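# Press and hold the magnet-marked post's gauge pin

## Task

On the checking fixture, find the post that has a yellow magnet on it. Press that post's gauge pin fully home and keep it there for at least one second; after that the spring may push it back out. The other three gauge pins must not be disturbed, and the magnet must stay where it is.

## Robot and tools

Robot: two UR20-type arms, left_arm and right_arm, each ending in a Robotiq 2F-85 two-finger gripper. The gripper's fingers point along its own +z and open and close along its y; a block about 10 cm long sticks out toward its +x. end_effector_position is the point between the pads when they are closed. Fingertips reach about 19 mm past it when closed and about 6 mm when fully open. The only cameras are cam_left_wrist and cam_right_wrist (896x504), one on each wrist.

Frames: the scene frame has its origin at table-top height midway between the nominal bases, +z up, +x out over the table, and left_arm on the +y side. Image sides do not match the arm names. Actual bases: left_arm at (+0.060, +0.928, 0) m and right_arm at (-0.064, -0.817, 0) m, both turned very slightly about z. Each arm reports its hand pose, velocities and wrist camera pose in its own base frame. Offsets you command are measured along the axes of that arm's current Hand target.

Row layout, used by execute_actions and move: 18 numbers, left arm first, then right. Each arm has nine: dx, dy, dz, rx, ry, rz, then gripper position, force_limit, speed. Pose numbers are offsets from the arm's Hand target at the start of the action or move, not absolute poses. 1.0 equals 0.6 m of travel or 180 degrees of turn, and every number must lie in [-1, 1]. rx, ry, rz together form one rotation vector. Gripper position: +1 fully open (85 mm), about -0.8 pads touching, -1 closes until blocked. force_limit and speed also run -1 to +1; finger speed is about 20, 85 and 150 mm/s at -1, 0 and +1. Both start at +1. For an arm that should not move, send six zeros and repeat its last gripper numbers, because a 0 in a gripper slot is itself a command.

execute_actions(actions, cameras): actions is a list of actions. Each action is a table of up to 15 rows of 18 numbers, one row per 1/30 s step. A shorter table repeats its last row until 15 steps are used. Every row counts from the start pose of that action, so sending the same offset again moves the arm further. An empty list only reports state and images. cameras chooses which images come back: leaving it out or ["all"] gives all, [] gives none, and an unknown name makes the call invalid.

move(target, speed, blend, stop_force, zero, blocking, cameras): steers each gripper in a straight line toward the offset in target. target is either one 18-number row or a list of up to 15 rows, and every row counts from the same starting Hand targets. speed is in m/s, from 0.002 to 4.2, default 0.25; turning is capped at twice that in rad/s. blend is in metres and rounds corners in a list. stop_force is in N, from 6 to 120, one value for both arms. It ends an arm's path when the push against its direction of travel exceeds that value, measured from the last zero. zero (default true) re-zeroes moving arms first. blocking=false returns after about 0.5 s while the motion continues, and cannot be combined with stop_force. Paths do not avoid obstacles or the other arm, and they stop after 10 s. The result carries a move: line giving the ending (done, off_target, moving, held or fault) and any limits (paced, held).

Other tools:
- wait(seconds 0-10) lets the scene run while each arm holds its last command.
- stop brakes a running move; the fingers keep going.
- zoom_image(camera, region [x0, y0, x1, y1] in pixels, at most 504 by 504) enlarges part of the latest image.
- zero_wrist_force(arm) tares that arm's force sensor.
- read_manual gives licence texts only.
- finished_scene(scene) ends the scene and cannot be undone. After ending scene 1, make no further call in that reply.

Result lines:
- Hand target: the last commanded pose, after clipping. The next offsets count from it, and the gripper often settles slightly short of it.
- end_effector_position in metres and quat_wxyz, in the arm's base frame.
- Tool commands.
- object_status: 0 moving, 1 blocked while opening, 2 blocked while closing (a grip), 3 at the requested opening.
- position_measured in counts: 3 is open, 78 is about 60 mm, 130 about 40 mm, 180 about 20 mm, 230 pads together.
- Wrist force and torque in the gripper's own axes; a push on a surface shows as force into the arm. A third line gives the peak since the last reading.
- Joint torques include the arm's own weight.
- Step readings from execute_actions.

The controller limits each commanded turn to 32 degrees from the current orientation, and motion trails commands by about 0.2 s.

Cautions. An arm halts for 10 s if the outside force on it reaches roughly 150 N (±25) or if a joint reaches its torque limit (wrist joints 98.4 N m). Arms are stiff: aiming even slightly beyond a firm contact can trip a fault. Press slowly and use stop_force. To stop pressing, command the target back behind the gripper, and leave stop_force out when backing off. Keep the arms away from each other: a clearance check may hold commands back, and any knock or squeeze between the arms can fail the scene. Do not route a path close to an arm's own base. Stretched or straining arms heat their motors, and at 85 °C the brakes lock for 30-60 s. Anything knocked off the table fails the scene.

For this job, identify the magnet post in the wrist images, move a closed gripper above its pin, and press slowly along the pin's axis with a modest stop_force. Hold for over a second, then retract, without touching the magnet or the other pins.

Each tool is called after "Emit:" in YAML: its name, and indented under it one key for each argument.

## Session

Emit:
execute_actions:
  actions: []

Scene clock: 0.00 s.
left_arm: end_effector_position=(+0.6452, +0.5338, +0.3687) position_measured=3 object_status=3 end_effector_quat_wxyz=(+0.054, +0.895, -0.431, +0.101) | right_arm: end_effector_position=(+1.0094, -0.4085, +0.1239) position_measured=3 object_status=3 end_effector_quat_wxyz=(+0.497, -0.362, -0.574, -0.541)
Joint positions: left_arm=[0.541 -1.507 2.094 -2.179 -1.799 -1.706] | right_arm=[2.693 -2.576 -1.22 -2.623 2.507 -0.374]
Joint velocities: within noise
Joint torques (N m): no reading
Motor temperatures (°C): left_arm=[24 36 26 39 35 34] | right_arm=[29 36 36 38 34 39]
Wrist force (N): no reading
Wrist torque (N m): no reading
Wrist force, peak (N): no reading
Hand target: left_arm +0.6452, +0.5338, +0.3687; +0.054, +0.895, -0.431, +0.101 | right_arm +1.0094, -0.4085, +0.1239; +0.497, -0.362, -0.574, -0.541
Tool commands: left_gripper/position=+1.0 left_gripper/force_limit=+1.0 left_gripper/speed=+1.0 right_gripper/position=+1.0 right_gripper/force_limit=+1.0 right_gripper/speed=+1.0

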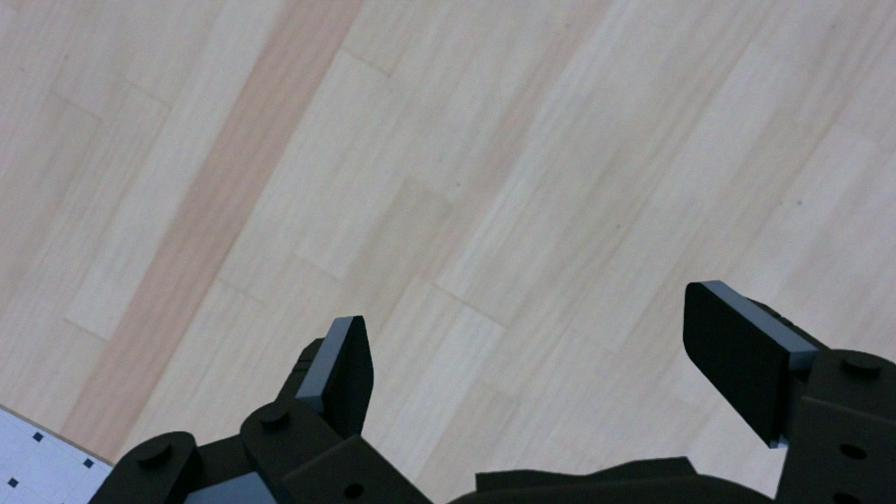

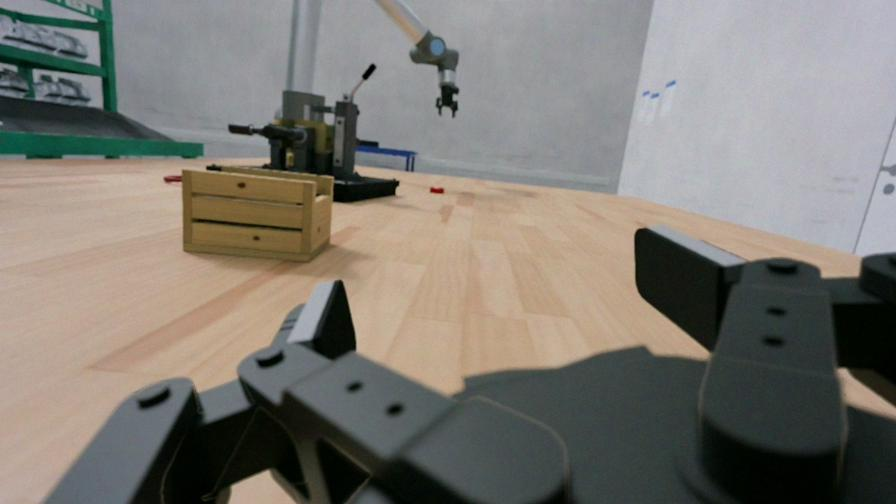

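Emit:
zoom_image:
  camera: "cam_right_wrist"
  region: [150, 40, 500, 260]

Emit:
zoom_image:
  camera: "cam_left_wrist"
  region: [0, 350, 200, 504]

Scaled by 1.440 from the camera's 896x504 image, which has a finer 1280x720 frame.

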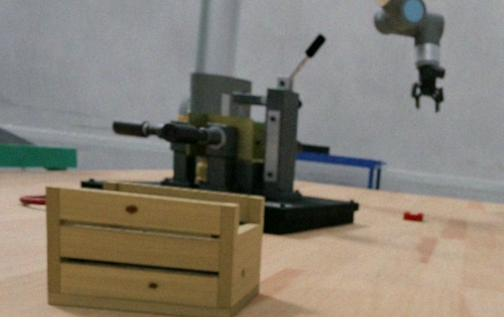

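Scaled by 2.520 from the camera's 896x504 image, which has a finer 1280x720 frame.

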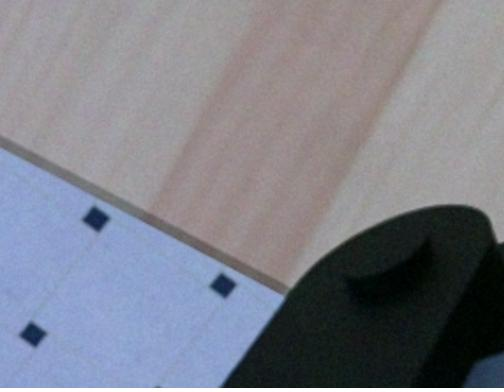

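Emit:
move:
  target: [0.975,0.847,-0.107,-0.152,0.195,-0.033,1,1,1,0,0,0,0,0,0,1,1,1]
  speed: 0.4

Scene clock: 3.93 s.
left_arm: end_effector_position=(+0.5952, -0.2159, +0.5686) position_measured=3 object_status=3 end_effector_quat_wxyz=(+0.392, +0.807, -0.360, +0.257) | right_arm: end_effector_position=(+1.0094, -0.4085, +0.1239) position_measured=3 object_status=3 end_effector_quat_wxyz=(+0.497, -0.362, -0.574, -0.541)
Joint positions: left_arm=[-0.264 -1.847 2.414 -2.685 -2.425 -2.82] | right_arm=[2.693 -2.576 -1.22 -2.623 2.507 -0.374]
Joint velocities: within noise
Joint torques (N m): left_arm=[-14.83 -2.85 -69.69 -14.89 1.62 -2.95] | right_arm=[0.86 240.85 72.98 -3.99 0.44 -0.58]
Motor temperatures (°C): left_arm=[24 36 26 39 35 34] | right_arm=[29 36 36 38 34 39]
Wrist force (N): left_arm=[0.3 -0.4 -0.3] | right_arm=[0.0 0.1 -0.1]
Wrist torque (N m): left_arm=[-0.09 0.34 -0.01] | right_arm=[0.01 0.01 0.00]
Wrist force, peak (N): left_arm=[2.2 2.0 1.9] | right_arm=[0.4 0.5 -0.1]
Hand target: left_arm +0.5952, -0.2159, +0.5686; +0.392, +0.807, -0.360, +0.257 | right_arm +1.0094, -0.4085, +0.1239; +0.497, -0.362, -0.574, -0.541
Off the commanded pose: left_arm 0.000 m, 0 deg | right_arm 0.000 m, 0 deg.
move: done
camera_calibration:
cam_left_wrist: T_world_to_cam=[[-0.855087, -0.377918, 0.35497, 0.242339], [-0.517252, 0.668952, -0.53381, 0.779061], [-0.0357215, -0.640063, -0.767492, 0.445573], [0, 0, 0, 1]] pos_world=[0.626109, -0.144376, 0.671821]

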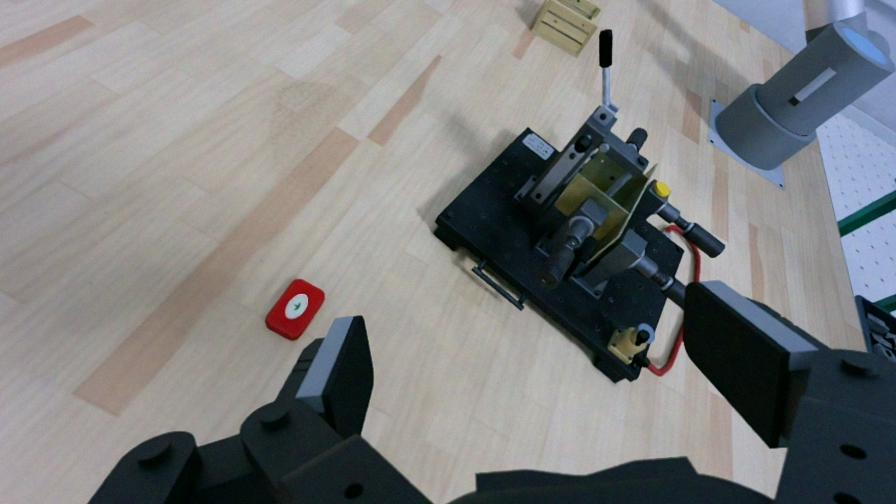

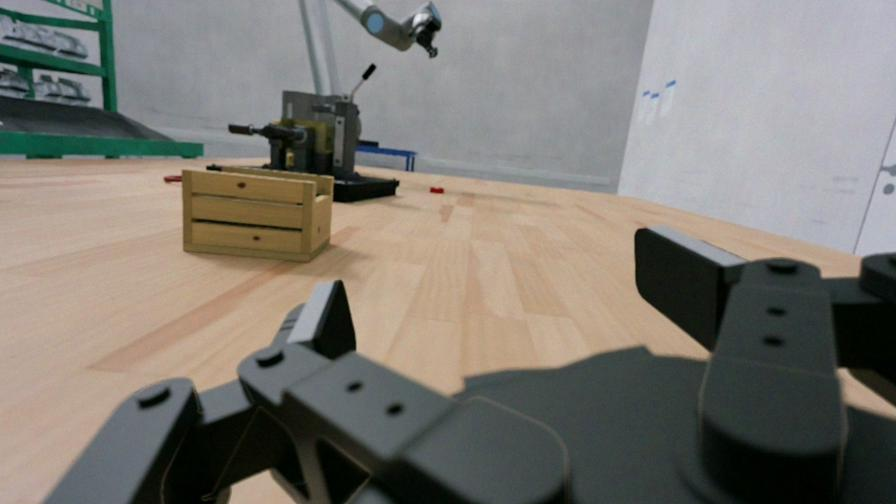

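Emit:
zoom_image:
  camera: "cam_left_wrist"
  region: [500, 110, 740, 310]

Scaled by 2.100 from the camera's 896x504 image, which has a finer 1280x720 frame.

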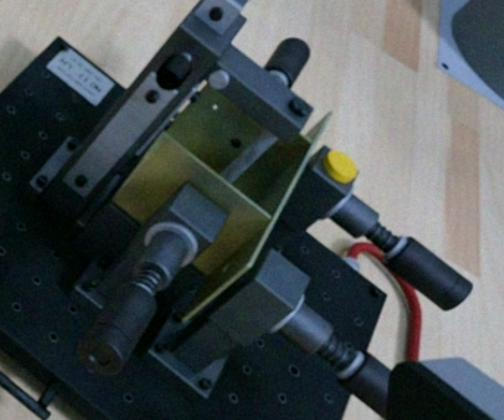

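Emit:
move:
  target: [-0.213,0.733,0.527,0,0,0,-1,1,1,0,0,0,0,0,0,1,1,1]
  speed: 0.4
  cameras: ["cam_left_wrist"]

Emit:
zoom_image:
  camera: "cam_left_wrist"
  region: [300, 50, 700, 350]

Scene clock: 7.30 s.
left_arm: end_effector_position=(+0.2154, -0.6165, +0.4985) position_measured=235 object_status=3 end_effector_quat_wxyz=(+0.392, +0.807, -0.360, +0.257) | right_arm: end_effector_position=(+1.0094, -0.4085, +0.1239) position_measured=3 object_status=3 end_effector_quat_wxyz=(+0.497, -0.362, -0.574, -0.541)
Joint positions: left_arm=[-1.662 -1.942 2.666 -3.256 -1.362 -3.855] | right_arm=[2.693 -2.576 -1.22 -2.623 2.507 -0.374]
Joint velocities: within noise
Joint torques (N m): left_arm=[-23.84 28.99 -105.35 -13.36 6.81 -4.54] | right_arm=[8.22 239.62 70.92 -3.84 0.09 -0.75]
Motor temperatures (°C): left_arm=[24 36 26 39 35 34] | right_arm=[29 36 36 38 34 39]
Wrist force (N): left_arm=[0.5 -0.1 -0.8] | right_arm=[0.4 0.4 0.0]
Wrist torque (N m): left_arm=[-0.01 0.25 -0.06] | right_arm=[0.06 -0.08 0.00]
Wrist force, peak (N): left_arm=[1.5 -3.1 -2.5] | right_arm=[-0.1 0.7 -0.1]
Hand target: left_arm +0.2153, -0.6166, +0.4985; +0.392, +0.807, -0.360, +0.257 | right_arm +1.0094, -0.4085, +0.1239; +0.497, -0.362, -0.574, -0.541
Off the commanded pose: left_arm 0.000 m, 0 deg | right_arm 0.000 m, 0 deg.
move: done
camera_calibration:
cam_left_wrist: T_world_to_cam=[[-0.855086, -0.377928, 0.354962, -0.208899], [-0.51726, 0.668842, -0.533941, 0.813138], [-0.0356221, -0.640173, -0.767404, 0.121582], [0, 0, 0, 1]] pos_world=[0.246309, -0.544976, 0.601621]
Images, in order (width x height): cam_left_wrist 896x504.

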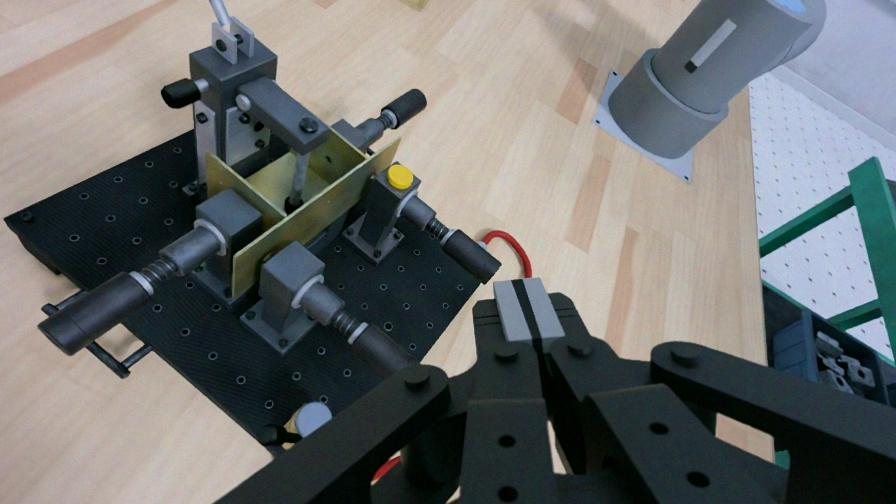

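Scaled by 1.260 from the camera's 896x504 image, which has a finer 1280x720 frame.

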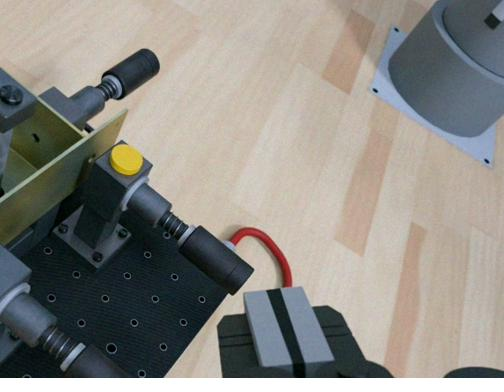

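Emit:
move:
  target: [-0.156,0.1785,0.539,0.248,-0.196,-0.194,-1,1,1,0,0,0,0,0,0,1,1,1]
  speed: 0.4
  cameras: ["cam_left_wrist"]

Scene clock: 10.67 s.
left_arm: end_effector_position=(+0.1176, -0.8917, +0.2998) position_measured=235 object_status=3 end_effector_quat_wxyz=(+0.000, +0.996, -0.088, +0.000) | right_arm: end_effector_position=(+1.0094, -0.4085, +0.1239) position_measured=3 object_status=3 end_effector_quat_wxyz=(+0.497, -0.362, -0.574, -0.541)
Joint positions: left_arm=[-1.665 -1.403 2.068 -2.235 -1.57 -4.631] | right_arm=[2.693 -2.576 -1.22 -2.623 2.507 -0.374]
Joint velocities: within noise
Joint torques (N m): left_arm=[17.56 -91.78 -103.52 -6.71 -5.3 -4.39] | right_arm=[1.13 242.55 71.9 -3.79 0.47 -0.51]
Motor temperatures (°C): left_arm=[24 36 26 39 35 34] | right_arm=[29 36 36 38 34 39]
Wrist force (N): left_arm=[0.2 -0.1 -0.4] | right_arm=[0.1 0.3 -0.1]
Wrist torque (N m): left_arm=[-0.06 -0.11 0.01] | right_arm=[0.06 -0.03 0.00]
Wrist force, peak (N): left_arm=[0.6 -1.9 -3.5] | right_arm=[0.4 0.8 0.2]
Hand target: left_arm +0.1176, -0.8918, +0.2997; +0.000, +0.996, -0.088, +0.000 | right_arm +1.0094, -0.4085, +0.1239; +0.497, -0.362, -0.574, -0.541
Off the commanded pose: left_arm 0.000 m, 0 deg | right_arm 0.000 m, 0 deg.
move: done
camera_calibration:
cam_left_wrist: T_world_to_cam=[[-0.300464, -0.953787, 0.00329618, -0.799367], [-0.904714, 0.286096, 0.315662, 0.290163], [-0.302018, 0.0918631, -0.948866, 0.527929], [0, 0, 0, 1]] pos_world=[0.181777, -0.893938, 0.411975]
Images, in order (width x height): cam_left_wrist 896x504.

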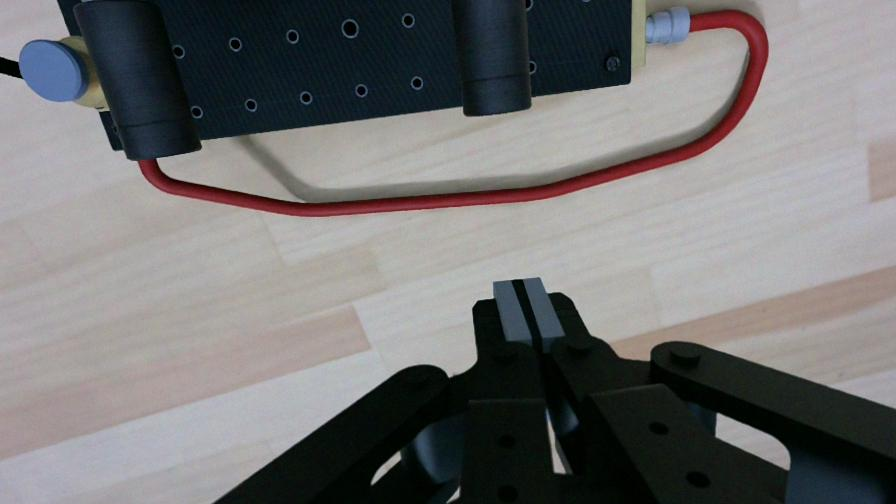

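Emit:
move:
  target: [0.03,0.0167,0.191,0,0,0,-1,1,1,0,0,0,0,0,0,1,1,1]
  speed: 0.2
  cameras: ["cam_left_wrist"]

Scene clock: 12.27 s.
left_arm: end_effector_position=(+0.1336, -0.9047, +0.1853) position_measured=235 object_status=3 end_effector_quat_wxyz=(+0.000, +0.996, -0.088, +0.000) | right_arm: end_effector_position=(+1.0094, -0.4085, +0.1239) position_measured=3 object_status=3 end_effector_quat_wxyz=(+0.497, -0.362, -0.574, -0.541)
Joint positions: left_arm=[-1.646 -1.283 2.119 -2.406 -1.57 -4.612] | right_arm=[2.693 -2.576 -1.22 -2.623 2.507 -0.374]
Joint velocities: within noise
Joint torques (N m): left_arm=[19.26 -109.21 -53.26 -14 2.89 2.53] | right_arm=[-2.7 239.82 71.87 -3.63 0.03 -0.41]
Motor temperatures (°C): left_arm=[24 36 26 39 35 34] | right_arm=[29 36 36 38 34 39]
Wrist force (N): left_arm=[0.1 -0.1 -0.1] | right_arm=[0.0 0.3 0.1]
Wrist torque (N m): left_arm=[-0.10 -0.10 0.02] | right_arm=[0.04 0.00 0.00]
Wrist force, peak (N): left_arm=[0.0 0.0 -3.6] | right_arm=[0.2 0.6 0.0]
Hand target: left_arm +0.1337, -0.9048, +0.1851; +0.000, +0.996, -0.088, +0.000 | right_arm +1.0094, -0.4085, +0.1239; +0.497, -0.362, -0.574, -0.541
Off the commanded pose: left_arm 0.000 m, 0 deg | right_arm 0.000 m, 0 deg.
move: done
camera_calibration:
cam_left_wrist: T_world_to_cam=[[-0.300429, -0.953799, 0.00311315, -0.806545], [-0.904697, 0.285993, 0.315802, 0.344364], [-0.302102, 0.0920596, -0.94882, 0.425491], [0, 0, 0, 1]] pos_world=[0.197778, -0.906938, 0.297475]
Images, in order (width x height): cam_left_wrist 896x504.

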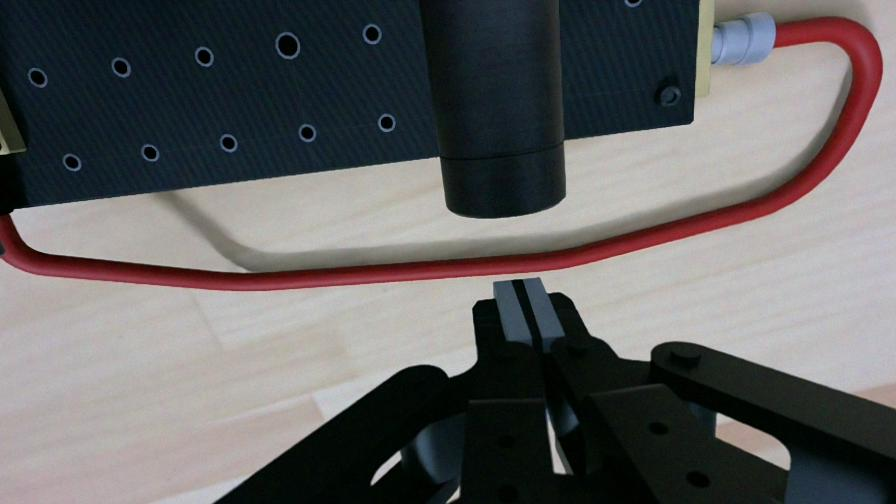

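Emit:
move:
  target: [0.12,-0.002,0,0,0,0,-1,1,1,0,0,0,0,0,0,1,1,1]
  speed: 0.03
  stop_force: 60
  cameras: ["cam_left_wrist"]

Scene clock: 14.67 s.
left_arm: end_effector_position=(+0.1726, -0.9109, +0.1850) position_measured=235 object_status=3 end_effector_quat_wxyz=(+0.000, +0.996, -0.087, -0.001) | right_arm: end_effector_position=(+1.0094, -0.4085, +0.1239) position_measured=3 object_status=3 end_effector_quat_wxyz=(+0.497, -0.362, -0.574, -0.541)
Joint positions: left_arm=[-1.601 -1.271 2.101 -2.4 -1.573 -4.569] | right_arm=[2.693 -2.576 -1.22 -2.623 2.507 -0.374]
Joint velocities: within noise
Joint torques (N m): left_arm=[9.41 -136.37 -77.8 -9.58 1.21 0.74] | right_arm=[1.7 236.42 71.19 -3.64 -0.25 -0.06]
Motor temperatures (°C): left_arm=[24 36 26 39 35 34] | right_arm=[29 36 36 37 34 39]
Wrist force (N): left_arm=[-12.2 -0.2 0.3] | right_arm=[0.2 0.1 -0.1]
Wrist torque (N m): left_arm=[-0.14 -0.12 0.01] | right_arm=[0.02 -0.03 0.00]
Wrist force, peak (N): left_arm=[-141.0 -17.4 -30.6] | right_arm=[0.3 0.8 0.0]
Hand target: left_arm +0.1726, -0.9109, +0.1850; +0.000, +0.996, -0.087, -0.001 (not the last commanded pose) | right_arm +1.0094, -0.4085, +0.1239; +0.497, -0.362, -0.574, -0.541
Tool commands: left_gripper/position=-1.0 left_gripper/force_limit=+1.0 left_gripper/speed=+1.0 right_gripper/position=+1.0 right_gripper/force_limit=+1.0 right_gripper/speed=+1.0
Off the commanded pose: left_arm 0.033 m, 0 deg | right_arm 0.000 m, 0 deg.
FORCE FAULT: contact force on the left arm reached its limit, and that arm stopped. The contact can be on any part of that arm, not only on its tool. That arm's remaining commands of this call were not run. That arm is still stopped at the end of this call. That arm stays stopped for about 9 more seconds. Until then a move that you send moves the other arm only, and its call returns only when the move has ended. Once the stop has ended, the next robot result says so. If the stop ends while you think or write, that arm runs what you send next, counted from a new Hand target: where the arm stands when the stop ends. While its stop runs, that arm takes no new command, but its gripper still runs the gripper command that each later call begins with. Until it ends, the stop uses up actions while you think or wait. An arm that is not stopped still takes commands.
move: fault (left_arm; stop_force had ended the path)
camera_calibration:
cam_left_wrist: T_world_to_cam=[[-0.298792, -0.954312, 0.00344417, -0.80154], [-0.904362, 0.284301, 0.318281, 0.379381], [-0.304718, 0.0919849, -0.94799, 0.437732], [0, 0, 0, 1]] pos_world=[0.236989, -0.913042, 0.296977]
Images, in order (width x height): cam_left_wrist 896x504.

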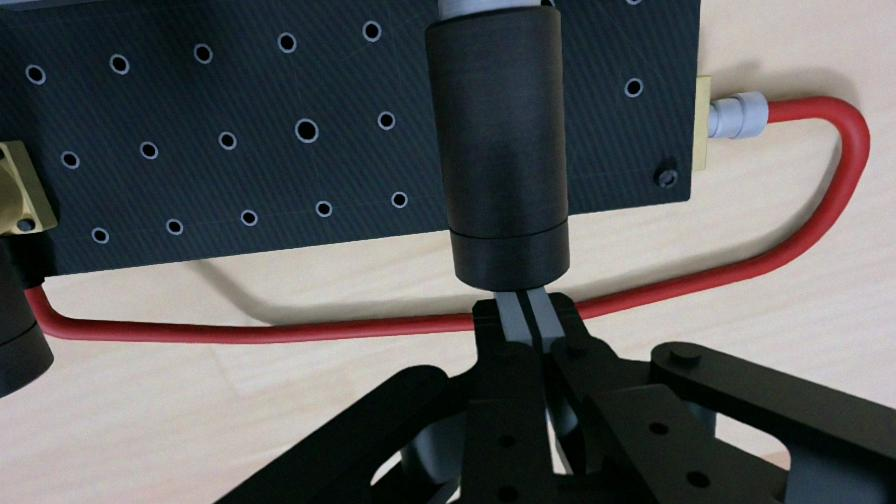

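Emit:
wait:
  seconds: 9.5
  cameras: ["cam_left_wrist"]

Emit:
move:
  target: [0.03,0,0,0,0,0,-1,1,1,0,0,0,0,0,0,1,1,1]
  speed: 0.006
  stop_force: 25
  cameras: ["cam_left_wrist"]

Scene clock: 24.67 s.
left_arm: end_effector_position=(+0.1726, -0.9109, +0.1850) position_measured=235 object_status=3 end_effector_quat_wxyz=(+0.000, +0.996, -0.087, -0.001) | right_arm: end_effector_position=(+1.0094, -0.4085, +0.1239) position_measured=3 object_status=3 end_effector_quat_wxyz=(+0.497, -0.362, -0.574, -0.541)
Joint positions: left_arm=[-1.601 -1.271 2.101 -2.4 -1.573 -4.569] | right_arm=[2.693 -2.576 -1.22 -2.623 2.507 -0.374]
Joint velocities: within noise
Joint torques (N m): left_arm=[5.3 -137.42 -82.49 -9.39 1.25 1.04] | right_arm=[2.65 244.15 71.85 -3.55 0.03 -0.28]
Motor temperatures (°C): left_arm=[24 36 26 39 35 34] | right_arm=[29 36 36 37 34 39]
Wrist force (N): left_arm=[-11.8 0.0 0.4] | right_arm=[0.1 0.3 0.2]
Wrist torque (N m): left_arm=[-0.11 -0.20 0.01] | right_arm=[0.05 -0.01 0.00]
Wrist force, peak (N): left_arm=[-12.5 -0.1 0.6] | right_arm=[0.3 0.6 0.5]
Hand target: left_arm +0.1726, -0.9109, +0.1850; +0.000, +0.996, -0.087, -0.001 (not the last commanded pose) | right_arm +1.0094, -0.4085, +0.1239; +0.497, -0.362, -0.574, -0.541
Tool commands: left_gripper/position=-1.0 left_gripper/force_limit=+1.0 left_gripper/speed=+1.0 right_gripper/position=+1.0 right_gripper/force_limit=+1.0 right_gripper/speed=+1.0
Off the commanded pose: left_arm 0.033 m, 0 deg | right_arm 0.000 m, 0 deg.
FORCE FAULT, CONTINUED: the left arm's stop, for the force fault that an earlier result reported, is over. The rest of the stop counts as 18 of the actions that you can send in this scene. During its stop the left arm's controller moved it back a little. That arm's target is now where it stood when the stop ended, not its last command. That arm accepts commands again.
wait: 9.50 s; at rest from the start
camera_calibration:
cam_left_wrist: T_world_to_cam=[[-0.298792, -0.954312, 0.00344417, -0.80154], [-0.904362, 0.284301, 0.318281, 0.379381], [-0.304718, 0.0919849, -0.94799, 0.437732], [0, 0, 0, 1]] pos_world=[0.236989, -0.913042, 0.296977]
Images, in order (width x height): cam_left_wrist 896x504.

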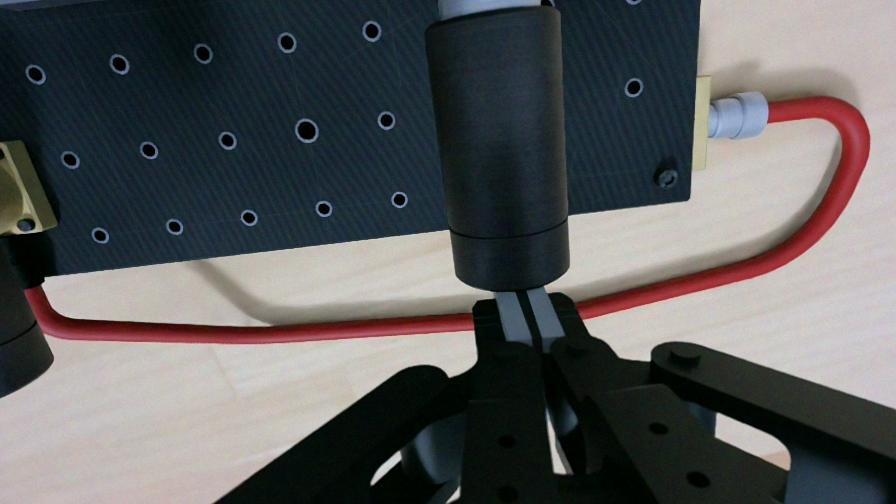

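Scene clock: 25.73 s.
left_arm: end_effector_position=(+0.1740, -0.9112, +0.1850) position_measured=235 object_status=3 end_effector_quat_wxyz=(+0.000, +0.996, -0.087, -0.001) | right_arm: end_effector_position=(+1.0094, -0.4085, +0.1239) position_measured=3 object_status=3 end_effector_quat_wxyz=(+0.497, -0.362, -0.574, -0.541)
Joint positions: left_arm=[-1.6 -1.27 2.101 -2.4 -1.573 -4.567] | right_arm=[2.693 -2.576 -1.22 -2.623 2.507 -0.374]
Joint velocities: within noise
Joint torques (N m): left_arm=[10.48 -143.86 -64.27 -18.14 18.18 -4.31] | right_arm=[4.77 243.95 70.68 -3.11 -0.52 -0.47]
Motor temperatures (°C): left_arm=[24 36 26 39 35 34] | right_arm=[29 36 36 37 34 39]
Wrist force (N): left_arm=[-38.7 -8.1 -3.9] | right_arm=[0.3 0.4 -0.2]
Wrist torque (N m): left_arm=[0.04 -0.30 -0.19] | right_arm=[0.06 -0.05 0.00]
Wrist force, peak (N): left_arm=[-47.9 -5.9 -9.3] | right_arm=[0.3 0.6 0.4]
Hand target: left_arm +0.1740, -0.9111, +0.1850; +0.000, +0.996, -0.087, -0.001 (not the last commanded pose) | right_arm +1.0094, -0.4085, +0.1239; +0.497, -0.362, -0.574, -0.541
Off the commanded pose: left_arm 0.017 m, 0 deg | right_arm 0.000 m, 0 deg.
move: contact (left_arm)
camera_calibration:
cam_left_wrist: T_world_to_cam=[[-0.298909, -0.954276, 0.00338593, -0.801329], [-0.904324, 0.284392, 0.318307, 0.380798], [-0.304716, 0.0920828, -0.947982, 0.438272], [0, 0, 0, 1]] pos_world=[0.238389, -0.913342, 0.296977]
Images, in order (width x height): cam_left_wrist 896x504.

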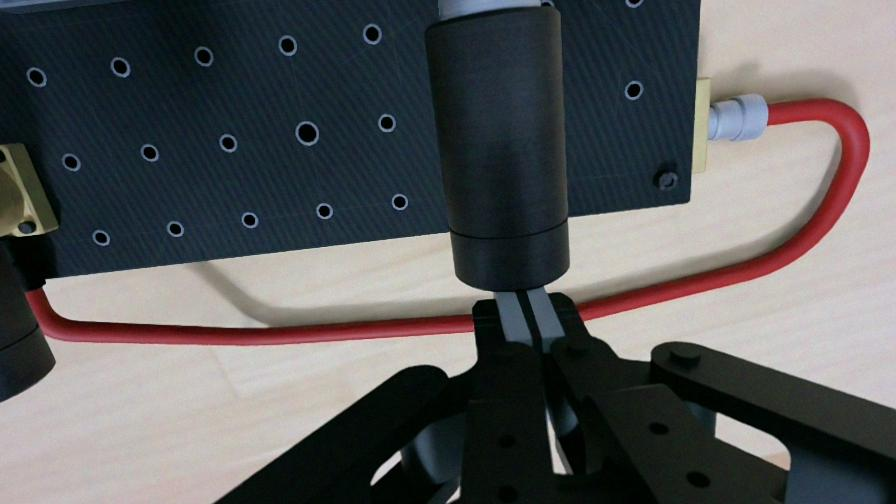

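Emit:
wait:
  seconds: 1.2
  cameras: []

Emit:
move:
  target: [-0.08,0,0,0,0,0,-1,1,1,0,0,0,0,0,0,1,1,1]
  speed: 0.06
  cameras: ["cam_left_wrist"]

Emit:
finished_scene:
  scene: 1

Scene clock: 27.13 s.
left_arm: end_effector_position=(+0.1740, -0.9111, +0.1849) position_measured=235 object_status=3 end_effector_quat_wxyz=(+0.000, +0.996, -0.087, -0.001) | right_arm: end_effector_position=(+1.0094, -0.4085, +0.1239) position_measured=3 object_status=3 end_effector_quat_wxyz=(+0.497, -0.362, -0.574, -0.541)
Joint positions: left_arm=[-1.6 -1.27 2.101 -2.4 -1.573 -4.567] | right_arm=[2.693 -2.576 -1.22 -2.623 2.507 -0.374]
Joint velocities: within noise
Joint torques (N m): left_arm=[11.37 -159.45 -61.21 -10.4 15.51 -3.79] | right_arm=[-4.01 243.22 70.2 -3.13 -0.11 0.01]
Motor temperatures (°C): left_arm=[24 36 26 39 35 34] | right_arm=[29 36 36 37 34 39]
Wrist force (N): left_arm=[-36.0 -3.1 -7.4] | right_arm=[0.4 0.4 0.1]
Wrist torque (N m): left_arm=[-0.04 -0.19 -0.12] | right_arm=[0.06 -0.08 0.00]
Wrist force, peak (N): left_arm=[-38.7 -8.4 -4.4] | right_arm=[0.5 0.5 0.1]
Hand target: left_arm +0.1740, -0.9111, +0.1850; +0.000, +0.996, -0.087, -0.001 (not the last commanded pose) | right_arm +1.0094, -0.4085, +0.1239; +0.497, -0.362, -0.574, -0.541
Tool commands: left_gripper/position=-1.0 left_gripper/force_limit=+1.0 left_gripper/speed=+1.0 right_gripper/position=+1.0 right_gripper/force_limit=+1.0 right_gripper/speed=+1.0
Off the commanded pose: left_arm 0.017 m, 0 deg | right_arm 0.000 m, 0 deg.
wait: 1.20 s; at rest from the start
No camera images: "cameras" was empty.

Scene clock: 28.30 s.
left_arm: end_effector_position=(+0.1269, -0.9028, +0.1851) position_measured=235 object_status=3 end_effector_quat_wxyz=(+0.000, +0.996, -0.087, -0.001) | right_arm: end_effector_position=(+1.0094, -0.4085, +0.1239) position_measured=3 object_status=3 end_effector_quat_wxyz=(+0.497, -0.362, -0.574, -0.541)
Joint positions: left_arm=[-1.653 -1.285 2.123 -2.408 -1.573 -4.62] | right_arm=[2.693 -2.576 -1.22 -2.623 2.507 -0.374]
Joint velocities: within noise
Joint torques (N m): left_arm=[-17.62 -160.72 -54.52 -13.6 -2.78 -3.88] | right_arm=[4.61 239.22 72.9 -2.98 -0.15 -0.27]
Motor temperatures (°C): left_arm=[24 36 26 39 35 34] | right_arm=[29 36 36 37 34 39]
Wrist force (N): left_arm=[-3.9 7.6 -0.2] | right_arm=[0.3 0.1 -0.1]
Wrist torque (N m): left_arm=[1.31 0.61 0.02] | right_arm=[0.00 -0.06 0.00]
Wrist force, peak (N): left_arm=[-35.3 -3.3 -6.8] | right_arm=[0.1 0.7 -0.1]
Hand target: left_arm +0.1267, -0.9028, +0.1851; +0.000, +0.996, -0.087, -0.001 | right_arm +1.0094, -0.4085, +0.1239; +0.497, -0.362, -0.574, -0.541
Off the commanded pose: left_arm 0.000 m, 0 deg | right_arm 0.000 m, 0 deg.
move: done
camera_calibration:
cam_left_wrist: T_world_to_cam=[[-0.298909, -0.954276, 0.00338593, -0.807392], [-0.904324, 0.284392, 0.318307, 0.335783], [-0.304716, 0.0920828, -0.947982, 0.423241], [0, 0, 0, 1]] pos_world=[0.191289, -0.904942, 0.297077]
Images, in order (width x height): cam_left_wrist 896x504.

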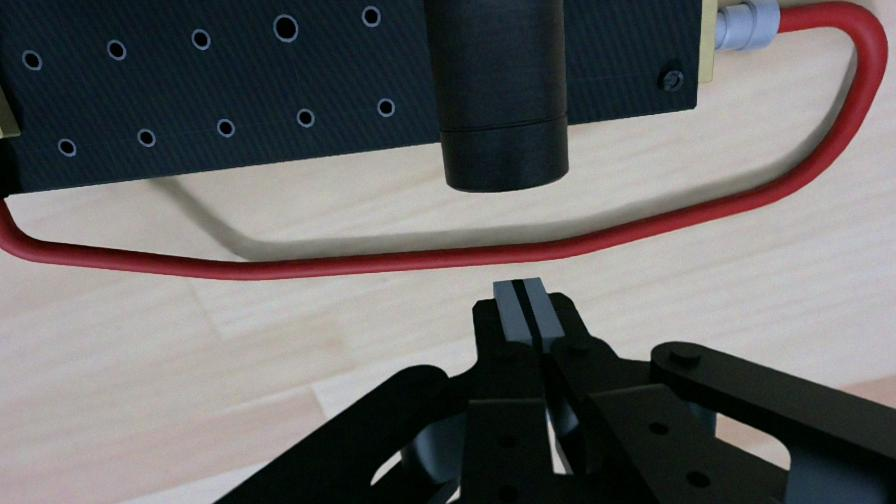

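The scene is finished: the task was done.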